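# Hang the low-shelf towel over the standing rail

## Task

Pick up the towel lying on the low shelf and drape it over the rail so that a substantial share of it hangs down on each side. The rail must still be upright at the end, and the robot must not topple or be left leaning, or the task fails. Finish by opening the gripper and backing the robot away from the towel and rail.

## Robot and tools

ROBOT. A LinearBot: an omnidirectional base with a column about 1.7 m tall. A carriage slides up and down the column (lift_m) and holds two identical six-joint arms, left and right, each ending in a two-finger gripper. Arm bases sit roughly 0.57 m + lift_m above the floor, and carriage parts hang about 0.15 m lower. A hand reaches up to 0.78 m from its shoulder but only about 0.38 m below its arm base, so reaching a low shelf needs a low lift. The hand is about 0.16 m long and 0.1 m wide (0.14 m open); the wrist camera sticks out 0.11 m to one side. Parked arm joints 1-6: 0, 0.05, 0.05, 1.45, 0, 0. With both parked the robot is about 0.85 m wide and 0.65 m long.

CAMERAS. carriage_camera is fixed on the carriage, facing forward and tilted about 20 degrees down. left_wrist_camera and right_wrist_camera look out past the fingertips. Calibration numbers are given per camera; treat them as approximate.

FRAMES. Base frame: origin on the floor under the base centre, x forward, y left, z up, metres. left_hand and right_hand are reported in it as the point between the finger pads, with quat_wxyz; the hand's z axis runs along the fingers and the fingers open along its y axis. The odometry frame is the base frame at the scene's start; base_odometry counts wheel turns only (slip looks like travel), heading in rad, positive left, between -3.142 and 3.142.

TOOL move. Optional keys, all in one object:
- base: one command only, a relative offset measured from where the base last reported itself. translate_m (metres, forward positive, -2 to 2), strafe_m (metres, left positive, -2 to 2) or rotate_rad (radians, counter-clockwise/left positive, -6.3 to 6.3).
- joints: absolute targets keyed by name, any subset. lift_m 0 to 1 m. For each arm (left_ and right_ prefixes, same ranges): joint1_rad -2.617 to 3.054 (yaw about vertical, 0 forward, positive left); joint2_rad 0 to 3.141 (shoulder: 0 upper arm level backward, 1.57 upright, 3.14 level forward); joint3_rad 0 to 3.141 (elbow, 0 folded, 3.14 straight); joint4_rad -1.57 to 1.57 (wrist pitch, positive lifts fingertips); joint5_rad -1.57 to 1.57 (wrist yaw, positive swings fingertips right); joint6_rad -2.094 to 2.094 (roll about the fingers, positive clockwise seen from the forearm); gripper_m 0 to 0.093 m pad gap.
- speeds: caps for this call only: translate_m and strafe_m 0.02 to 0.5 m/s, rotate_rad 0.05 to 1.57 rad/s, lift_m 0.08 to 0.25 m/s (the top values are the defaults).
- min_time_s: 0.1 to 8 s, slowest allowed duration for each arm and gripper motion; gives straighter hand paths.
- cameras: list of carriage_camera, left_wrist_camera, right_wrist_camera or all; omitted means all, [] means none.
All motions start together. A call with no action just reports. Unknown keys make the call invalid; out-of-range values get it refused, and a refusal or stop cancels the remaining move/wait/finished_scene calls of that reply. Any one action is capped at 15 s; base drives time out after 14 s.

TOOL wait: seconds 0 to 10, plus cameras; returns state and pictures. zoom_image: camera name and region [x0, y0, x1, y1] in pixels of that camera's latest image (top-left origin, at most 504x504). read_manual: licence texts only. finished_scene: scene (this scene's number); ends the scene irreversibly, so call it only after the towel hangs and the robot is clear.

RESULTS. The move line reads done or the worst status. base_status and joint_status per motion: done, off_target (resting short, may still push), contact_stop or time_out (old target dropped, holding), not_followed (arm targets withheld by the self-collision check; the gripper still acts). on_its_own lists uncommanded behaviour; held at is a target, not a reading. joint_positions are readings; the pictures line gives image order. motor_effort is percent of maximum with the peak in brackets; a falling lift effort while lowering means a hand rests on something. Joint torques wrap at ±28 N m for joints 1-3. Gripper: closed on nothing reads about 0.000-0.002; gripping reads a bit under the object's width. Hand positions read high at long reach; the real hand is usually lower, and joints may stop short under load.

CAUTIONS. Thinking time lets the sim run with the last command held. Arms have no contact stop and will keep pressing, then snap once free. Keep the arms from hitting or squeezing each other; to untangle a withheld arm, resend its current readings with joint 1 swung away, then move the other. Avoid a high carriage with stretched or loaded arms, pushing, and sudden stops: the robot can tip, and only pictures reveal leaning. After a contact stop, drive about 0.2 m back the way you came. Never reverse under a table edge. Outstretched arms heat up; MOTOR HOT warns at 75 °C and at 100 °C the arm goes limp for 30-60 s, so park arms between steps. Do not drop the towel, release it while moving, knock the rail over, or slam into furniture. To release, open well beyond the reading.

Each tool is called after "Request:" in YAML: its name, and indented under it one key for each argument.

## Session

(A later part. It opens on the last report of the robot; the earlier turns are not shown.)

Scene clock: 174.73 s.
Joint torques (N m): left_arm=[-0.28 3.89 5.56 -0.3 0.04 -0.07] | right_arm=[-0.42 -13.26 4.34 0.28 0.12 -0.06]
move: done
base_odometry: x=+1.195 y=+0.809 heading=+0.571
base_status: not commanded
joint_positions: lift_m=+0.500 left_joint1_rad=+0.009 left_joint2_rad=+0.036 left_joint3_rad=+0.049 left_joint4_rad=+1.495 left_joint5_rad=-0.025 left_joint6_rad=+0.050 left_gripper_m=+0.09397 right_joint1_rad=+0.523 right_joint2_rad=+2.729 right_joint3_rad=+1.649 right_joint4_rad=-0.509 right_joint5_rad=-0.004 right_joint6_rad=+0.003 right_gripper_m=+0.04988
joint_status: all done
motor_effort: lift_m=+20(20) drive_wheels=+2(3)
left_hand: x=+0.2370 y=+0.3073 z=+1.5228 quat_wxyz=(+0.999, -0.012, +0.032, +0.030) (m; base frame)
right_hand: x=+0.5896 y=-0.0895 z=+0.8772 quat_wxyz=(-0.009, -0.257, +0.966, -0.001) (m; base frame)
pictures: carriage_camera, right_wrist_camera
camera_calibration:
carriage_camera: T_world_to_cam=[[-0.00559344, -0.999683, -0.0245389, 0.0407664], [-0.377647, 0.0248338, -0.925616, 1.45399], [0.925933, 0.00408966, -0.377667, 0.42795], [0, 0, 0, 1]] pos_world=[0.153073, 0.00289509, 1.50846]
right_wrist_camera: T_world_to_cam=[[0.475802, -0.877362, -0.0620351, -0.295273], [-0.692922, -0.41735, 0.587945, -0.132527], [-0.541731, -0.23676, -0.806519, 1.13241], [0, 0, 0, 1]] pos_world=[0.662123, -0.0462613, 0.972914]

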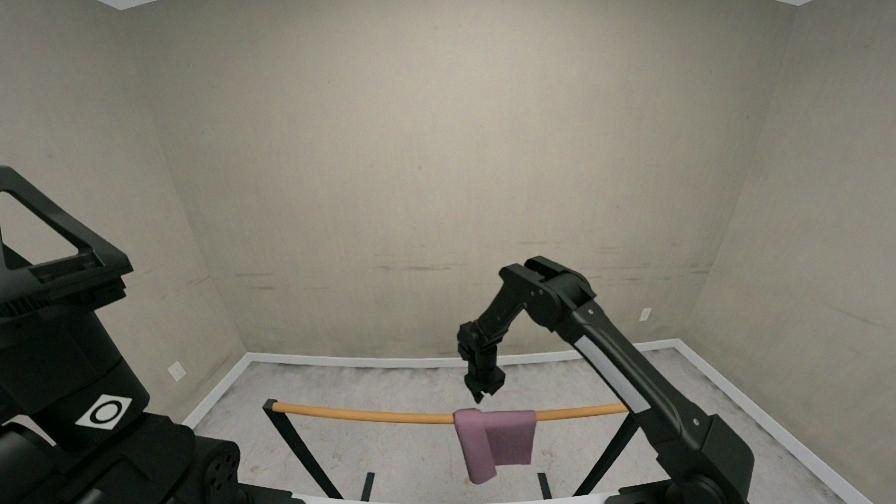

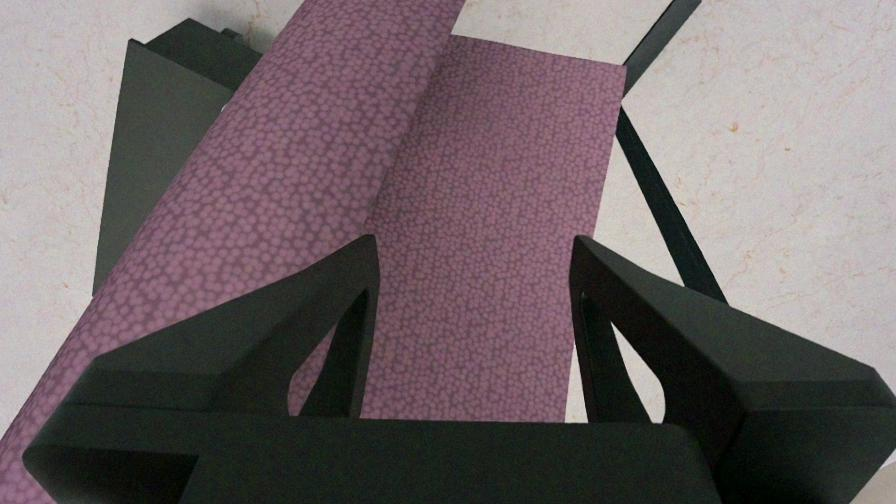

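Request:
move:
  joints: {"lift_m": 0.63}
  speeds: {"lift_m": 0.08}
  cameras: ["carriage_camera", "right_wrist_camera"]

Scene clock: 180.37 s.
Joint torques (N m): left_arm=[-0.25 3.79 5.53 -0.3 0.04 -0.07] | right_arm=[-0.35 -13.2 4.36 0.27 0.11 -0.08]
move: done
base_odometry: x=+1.195 y=+0.809 heading=+0.571
base_status: not commanded
joint_positions: lift_m=+0.630 left_joint1_rad=+0.009 left_joint2_rad=+0.036 left_joint3_rad=+0.049 left_joint4_rad=+1.495 left_joint5_rad=-0.025 left_joint6_rad=+0.050 left_gripper_m=+0.09397 right_joint1_rad=+0.523 right_joint2_rad=+2.730 right_joint3_rad=+1.649 right_joint4_rad=-0.508 right_joint5_rad=-0.004 right_joint6_rad=+0.003 right_gripper_m=+0.04988
joint_status: all done
motor_effort: lift_m=+25(30) drive_wheels=+2(3)
left_hand: x=+0.2370 y=+0.3073 z=+1.6523 quat_wxyz=(+0.999, -0.012, +0.032, +0.030) (m; base frame)
right_hand: x=+0.5894 y=-0.0896 z=+1.0063 quat_wxyz=(-0.009, -0.257, +0.966, -0.001) (m; base frame)
pictures: carriage_camera, right_wrist_camera
camera_calibration:
carriage_camera: T_world_to_cam=[[-0.00559344, -0.999683, -0.0245389, 0.0439428], [-0.377647, 0.0248338, -0.925616, 1.57381], [0.925933, 0.00408966, -0.377667, 0.476837], [0, 0, 0, 1]] pos_world=[0.153073, 0.00289509, 1.63791]
right_wrist_camera: T_world_to_cam=[[0.475761, -0.877386, -0.0620151, -0.287272], [-0.692533, -0.417125, 0.588562, -0.209505], [-0.542264, -0.237067, -0.80607, 1.23616], [0, 0, 0, 1]] pos_world=[0.661908, -0.0463857, 1.10192]

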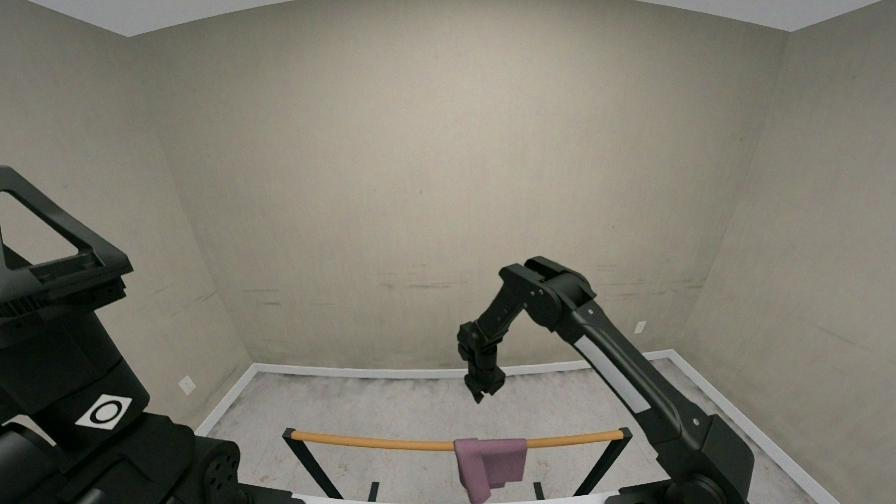

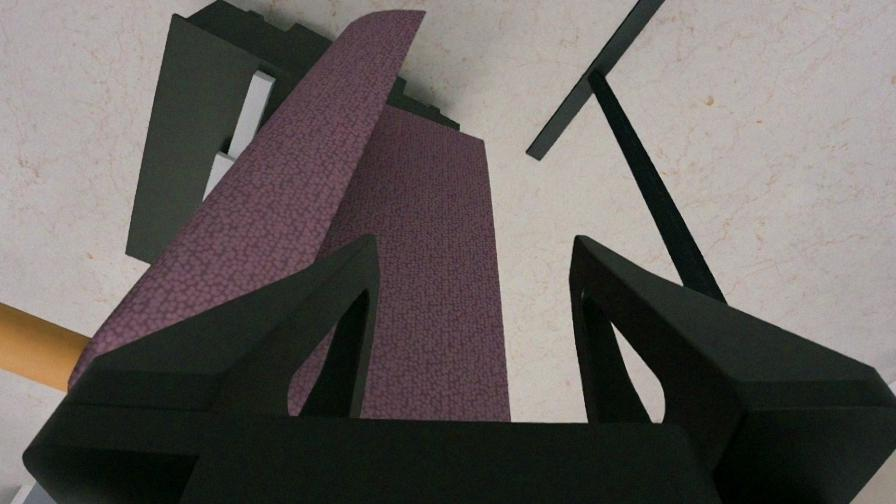

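Request:
move:
  joints: {"lift_m": 0.78}
  speeds: {"lift_m": 0.12}
  cameras: ["right_wrist_camera"]

Request:
move:
  base: {"translate_m": -0.6}
  speeds: {"translate_m": 0.25}
  cameras: ["carriage_camera", "right_wrist_camera"]

Scene clock: 185.07 s.
Joint torques (N m): left_arm=[-0.32 3.88 5.53 -0.28 0.05 -0.07] | right_arm=[-0.43 -13.45 4.31 0.25 0.12 -0.1]
move: done
base_odometry: x=+1.195 y=+0.809 heading=+0.571
base_status: not commanded
joint_positions: lift_m=+0.780 left_joint1_rad=+0.009 left_joint2_rad=+0.036 left_joint3_rad=+0.049 left_joint4_rad=+1.495 left_joint5_rad=-0.025 left_joint6_rad=+0.050 left_gripper_m=+0.09397 right_joint1_rad=+0.523 right_joint2_rad=+2.731 right_joint3_rad=+1.649 right_joint4_rad=-0.508 right_joint5_rad=-0.004 right_joint6_rad=+0.003 right_gripper_m=+0.04988
joint_status: all done
motor_effort: lift_m=+25(30) drive_wheels=+2(3)
left_hand: x=+0.2370 y=+0.3073 z=+1.8023 quat_wxyz=(+0.999, -0.012, +0.032, +0.030) (m; base frame)
right_hand: x=+0.5891 y=-0.0898 z=+1.1559 quat_wxyz=(-0.010, -0.257, +0.966, -0.001) (m; base frame)
pictures: right_wrist_camera
camera_calibration:
right_wrist_camera: T_world_to_cam=[[0.47572, -0.877409, -0.0619951, -0.278007], [-0.692144, -0.416901, 0.589178, -0.298671], [-0.542796, -0.237374, -0.805621, 1.3563], [0, 0, 0, 1]] pos_world=[0.661727, -0.0464901, 1.2514]

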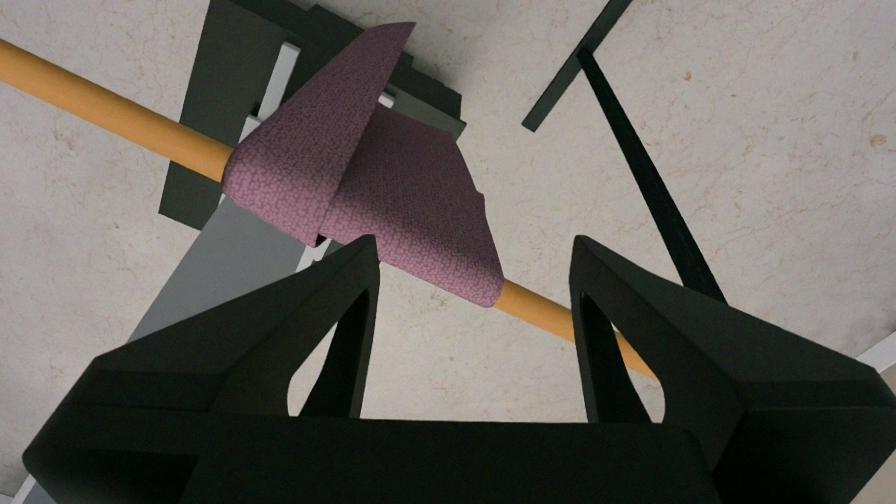

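Scene clock: 188.83 s.
Joint torques (N m): left_arm=[-0.27 3.84 5.53 -0.29 0.04 -0.09] | right_arm=[-0.7 -13.39 4.41 0.25 0.11 -0.08]
move: done
base_odometry: x=+0.690 y=+0.484 heading=+0.571
base_status: done
joint_positions: lift_m=+0.780 left_joint1_rad=+0.009 left_joint2_rad=+0.036 left_joint3_rad=+0.049 left_joint4_rad=+1.495 left_joint5_rad=-0.025 left_joint6_rad=+0.050 left_gripper_m=+0.09397 right_joint1_rad=+0.523 right_joint2_rad=+2.731 right_joint3_rad=+1.649 right_joint4_rad=-0.507 right_joint5_rad=-0.003 right_joint6_rad=+0.003 right_gripper_m=+0.04988
joint_status: not commanded
motor_effort: lift_m=+25(25) drive_wheels=-1(14)
left_hand: x=+0.2370 y=+0.3073 z=+1.8023 quat_wxyz=(+0.999, -0.012, +0.032, +0.030) (m; base frame)
right_hand: x=+0.5892 y=-0.0898 z=+1.1558 quat_wxyz=(-0.009, -0.257, +0.966, -0.001) (m; base frame)
pictures: carriage_camera, right_wrist_camera
camera_calibration:
carriage_camera: T_world_to_cam=[[-0.00559344, -0.999683, -0.0245389, 0.0476239], [-0.377647, 0.0248338, -0.925616, 1.71266], [0.925933, 0.00408966, -0.377667, 0.533491], [0, 0, 0, 1]] pos_world=[0.153073, 0.00289509, 1.78792]
right_wrist_camera: T_world_to_cam=[[0.476093, -0.877233, -0.0616316, -0.278694], [-0.692287, -0.417091, 0.588875, -0.298177], [-0.542286, -0.237692, -0.805871, 1.35632], [0, 0, 0, 1]] pos_world=[0.661774, -0.0464591, 1.25143]

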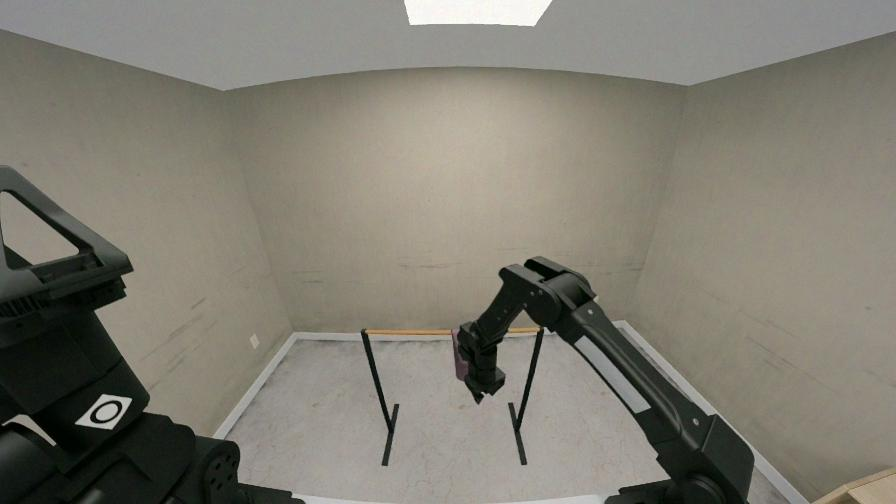

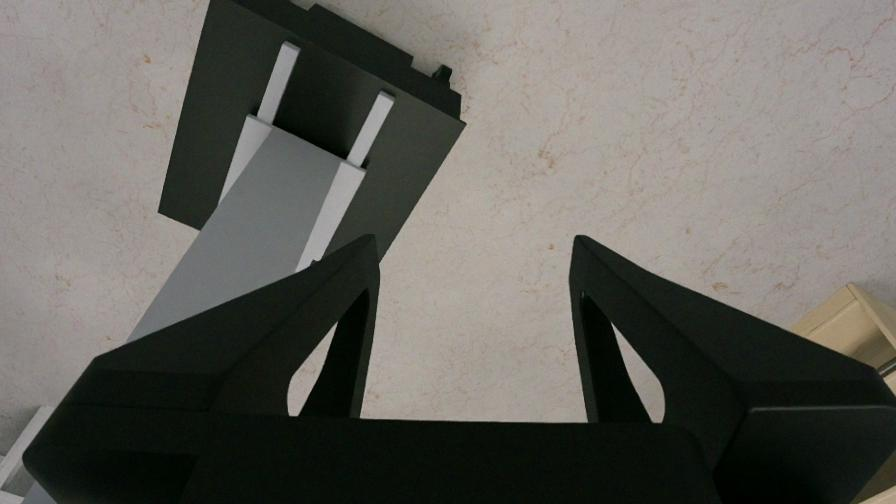

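Request:
move:
  joints: {"right_joint1_rad": 0, "right_joint2_rad": 0.05, "right_joint3_rad": 0.05, "right_joint4_rad": 1.45, "right_joint5_rad": 0, "right_joint6_rad": 0, "lift_m": 0.6}
  min_time_s: 2.5
  speeds: {"lift_m": 0.1}
  cameras: ["carriage_camera"]

Request:
zoom_image:
  camera: "carriage_camera"
  region: [330, 290, 570, 470]

Scene clock: 201.33 s.
Joint torques (N m): left_arm=[-0.34 3.9 5.5 -0.28 0.06 -0.08] | right_arm=[-0.94 2.73 4.98 0.1 0.09 0.03]
move: done
base_odometry: x=+0.690 y=+0.484 heading=+0.571
base_status: not commanded
joint_positions: lift_m=+0.600 left_joint1_rad=+0.009 left_joint2_rad=+0.036 left_joint3_rad=+0.049 left_joint4_rad=+1.495 left_joint5_rad=-0.025 left_joint6_rad=+0.050 left_gripper_m=+0.09397 right_joint1_rad=+0.007 right_joint2_rad=+0.061 right_joint3_rad=+0.059 right_joint4_rad=+1.433 right_joint5_rad=-0.003 right_joint6_rad=+0.003 right_gripper_m=+0.04988
joint_status: all done
motor_effort: lift_m=+20(21) drive_wheels=+1(2)
left_hand: x=+0.2370 y=+0.3073 z=+1.6228 quat_wxyz=(+0.999, -0.012, +0.032, +0.030) (m; base frame)
right_hand: x=+0.2566 y=-0.3021 z=+1.6241 quat_wxyz=(+0.998, -0.002, +0.070, +0.005) (m; base frame)
pictures: carriage_camera
camera_calibration:
carriage_camera: T_world_to_cam=[[-0.00559344, -0.999683, -0.0245389, 0.0432204], [-0.377647, 0.0248338, -0.925616, 1.54656], [0.925933, 0.00408966, -0.377667, 0.465719], [0, 0, 0, 1]] pos_world=[0.153073, 0.00289509, 1.60847]

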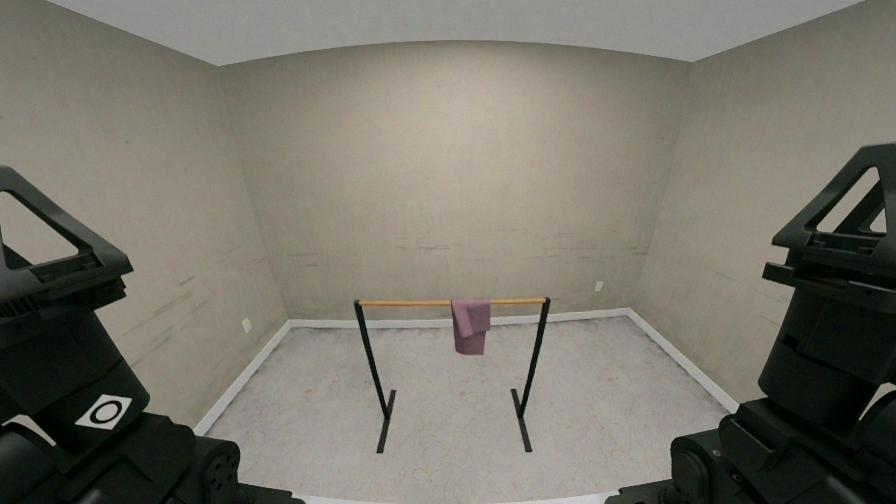

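Scaled by 2.100 from the camera's 896x504 image, which has a finer 1280x720 frame.

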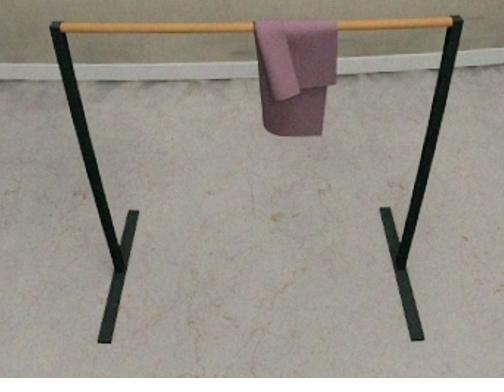

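Request:
wait:
  seconds: 0.5
  cameras: ["carriage_camera"]

Request:
zoom_image:
  camera: "carriage_camera"
  region: [420, 285, 520, 365]

Scene clock: 209.00 s.
Joint torques (N m): left_arm=[-0.31 3.89 5.61 -0.29 0.04 -0.07] | right_arm=[-0.87 2.77 5.05 0.04 0.1 0.05]
base_odometry: x=+0.690 y=+0.484 heading=+0.571
base_status: not commanded
joint_positions: lift_m=+0.600 left_joint1_rad=+0.009 left_joint2_rad=+0.036 left_joint3_rad=+0.049 left_joint4_rad=+1.495 left_joint5_rad=-0.025 left_joint6_rad=+0.050 left_gripper_m=+0.09397 right_joint1_rad=+0.007 right_joint2_rad=+0.061 right_joint3_rad=+0.059 right_joint4_rad=+1.435 right_joint5_rad=-0.003 right_joint6_rad=+0.003 right_gripper_m=+0.04988
joint_status: all done
motor_effort: lift_m=+20(21) drive_wheels=+1(2)
left_hand: x=+0.2370 y=+0.3073 z=+1.6228 quat_wxyz=(+0.999, -0.012, +0.032, +0.030) (m; base frame)
right_hand: x=+0.2563 y=-0.3021 z=+1.6241 quat_wxyz=(+0.998, -0.002, +0.069, +0.005) (m; base frame)
wait: 0.50 s; at rest from the start
pictures: carriage_camera
camera_calibration:
carriage_camera: T_world_to_cam=[[-0.00559344, -0.999683, -0.0245389, 0.0432204], [-0.377647, 0.0248338, -0.925616, 1.54656], [0.925933, 0.00408966, -0.377667, 0.465719], [0, 0, 0, 1]] pos_world=[0.153073, 0.00289509, 1.60847]

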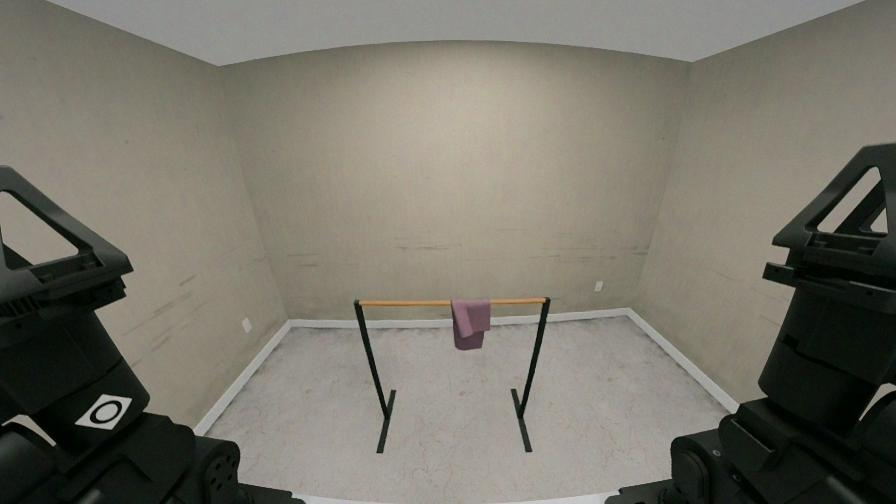

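Scaled by 5.040 from the camera's 896x504 image, which has a finer 1280x720 frame.

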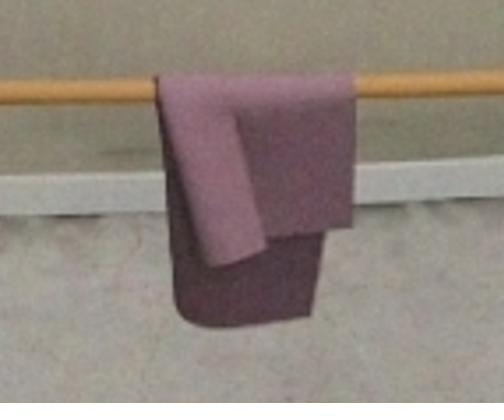

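Request:
move:
  base: {"strafe_m": -1.1}
  joints: {"lift_m": 0.35}
  speeds: {"strafe_m": 0.4}
  cameras: []

Request:
move:
  base: {"translate_m": 1.0}
  speeds: {"translate_m": 0.4}
  cameras: []

Request:
move:
  base: {"rotate_rad": 1.5}
  speeds: {"rotate_rad": 1.0}
  cameras: ["carriage_camera"]

Scene clock: 223.00 s.
Joint torques (N m): left_arm=[-0.29 3.86 5.48 -0.32 0.06 -0.07] | right_arm=[-0.69 3 5.67 0.01 0.13 0.04]
move: done
base_odometry: x=+1.285 y=-0.441 heading=+0.571
base_status: done
joint_positions: lift_m=+0.350 left_joint1_rad=+0.009 left_joint2_rad=+0.036 left_joint3_rad=+0.049 left_joint4_rad=+1.495 left_joint5_rad=-0.025 left_joint6_rad=+0.050 left_gripper_m=+0.09397 right_joint1_rad=+0.005 right_joint2_rad=+0.059 right_joint3_rad=+0.053 right_joint4_rad=+1.437 right_joint5_rad=-0.003 right_joint6_rad=+0.003 right_gripper_m=+0.04988
joint_status: all done
motor_effort: lift_m=+19(20) drive_wheels=-1(9)
left_hand: x=+0.2370 y=+0.3073 z=+1.3729 quat_wxyz=(+0.999, -0.012, +0.032, +0.030) (m; base frame)
right_hand: x=+0.2569 y=-0.3022 z=+1.3724 quat_wxyz=(+0.998, -0.001, +0.070, +0.004) (m; base frame)
pictures: none
No camera images: "cameras" was empty.

Scene clock: 227.37 s.
Joint torques (N m): left_arm=[-0.38 3.89 5.53 -0.32 0.05 -0.07] | right_arm=[-0.72 2.92 5.46 -0.03 0.1 0.04]
move: done
base_odometry: x=+2.127 y=+0.098 heading=+0.570
base_status: done
joint_positions: lift_m=+0.350 left_joint1_rad=+0.009 left_joint2_rad=+0.036 left_joint3_rad=+0.049 left_joint4_rad=+1.495 left_joint5_rad=-0.025 left_joint6_rad=+0.050 left_gripper_m=+0.09397 right_joint1_rad=+0.005 right_joint2_rad=+0.059 right_joint3_rad=+0.053 right_joint4_rad=+1.442 right_joint5_rad=-0.003 right_joint6_rad=+0.003 right_gripper_m=+0.04988
joint_status: not commanded
motor_effort: lift_m=+20(20) drive_wheels=-4(12)
left_hand: x=+0.2370 y=+0.3073 z=+1.3729 quat_wxyz=(+0.999, -0.012, +0.032, +0.030) (m; base frame)
right_hand: x=+0.2557 y=-0.3022 z=+1.3726 quat_wxyz=(+0.998, -0.001, +0.067, +0.004) (m; base frame)
pictures: none
No camera images: "cameras" was empty.

Scene clock: 230.40 s.
Joint torques (N m): left_arm=[-0.24 3.85 5.59 -0.29 0.06 -0.07] | right_arm=[-0.59 2.99 5.56 -0.05 0.1 0.03]
move: done
base_odometry: x=+2.127 y=+0.098 heading=+2.070
base_status: done
joint_positions: lift_m=+0.350 left_joint1_rad=+0.009 left_joint2_rad=+0.036 left_joint3_rad=+0.049 left_joint4_rad=+1.495 left_joint5_rad=-0.025 left_joint6_rad=+0.050 left_gripper_m=+0.09398 right_joint1_rad=+0.005 right_joint2_rad=+0.059 right_joint3_rad=+0.053 right_joint4_rad=+1.443 right_joint5_rad=-0.002 right_joint6_rad=+0.003 right_gripper_m=+0.04989
joint_status: not commanded
motor_effort: lift_m=+20(20) drive_wheels=+6(14)
left_hand: x=+0.2370 y=+0.3073 z=+1.3729 quat_wxyz=(+0.999, -0.012, +0.032, +0.030) (m; base frame)
right_hand: x=+0.2556 y=-0.3023 z=+1.3726 quat_wxyz=(+0.998, -0.001, +0.067, +0.004) (m; base frame)
pictures: carriage_camera
camera_calibration:
carriage_camera: T_world_to_cam=[[-0.00559344, -0.999683, -0.0245389, 0.0370871], [-0.377647, 0.0248338, -0.925616, 1.31521], [0.925933, 0.00408966, -0.377667, 0.371324], [0, 0, 0, 1]] pos_world=[0.153073, 0.00289509, 1.35853]

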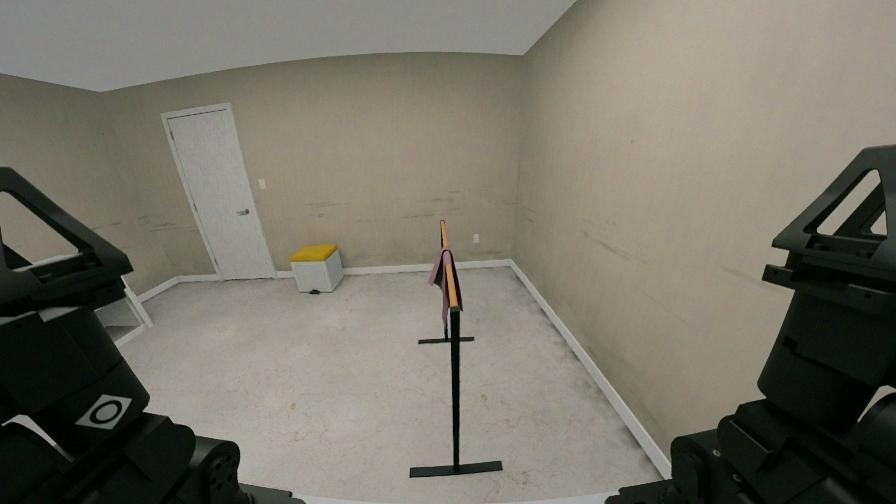

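Request:
zoom_image:
  camera: "carriage_camera"
  region: [390, 210, 510, 350]

Scaled by 3.600 from the camera's 896x504 image, which has a finer 1280x720 frame.

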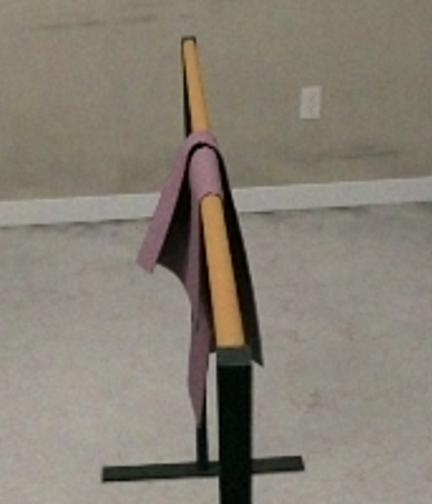

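Request:
finished_scene:
  scene: 2
  done: true

The scene is finished: the task was done.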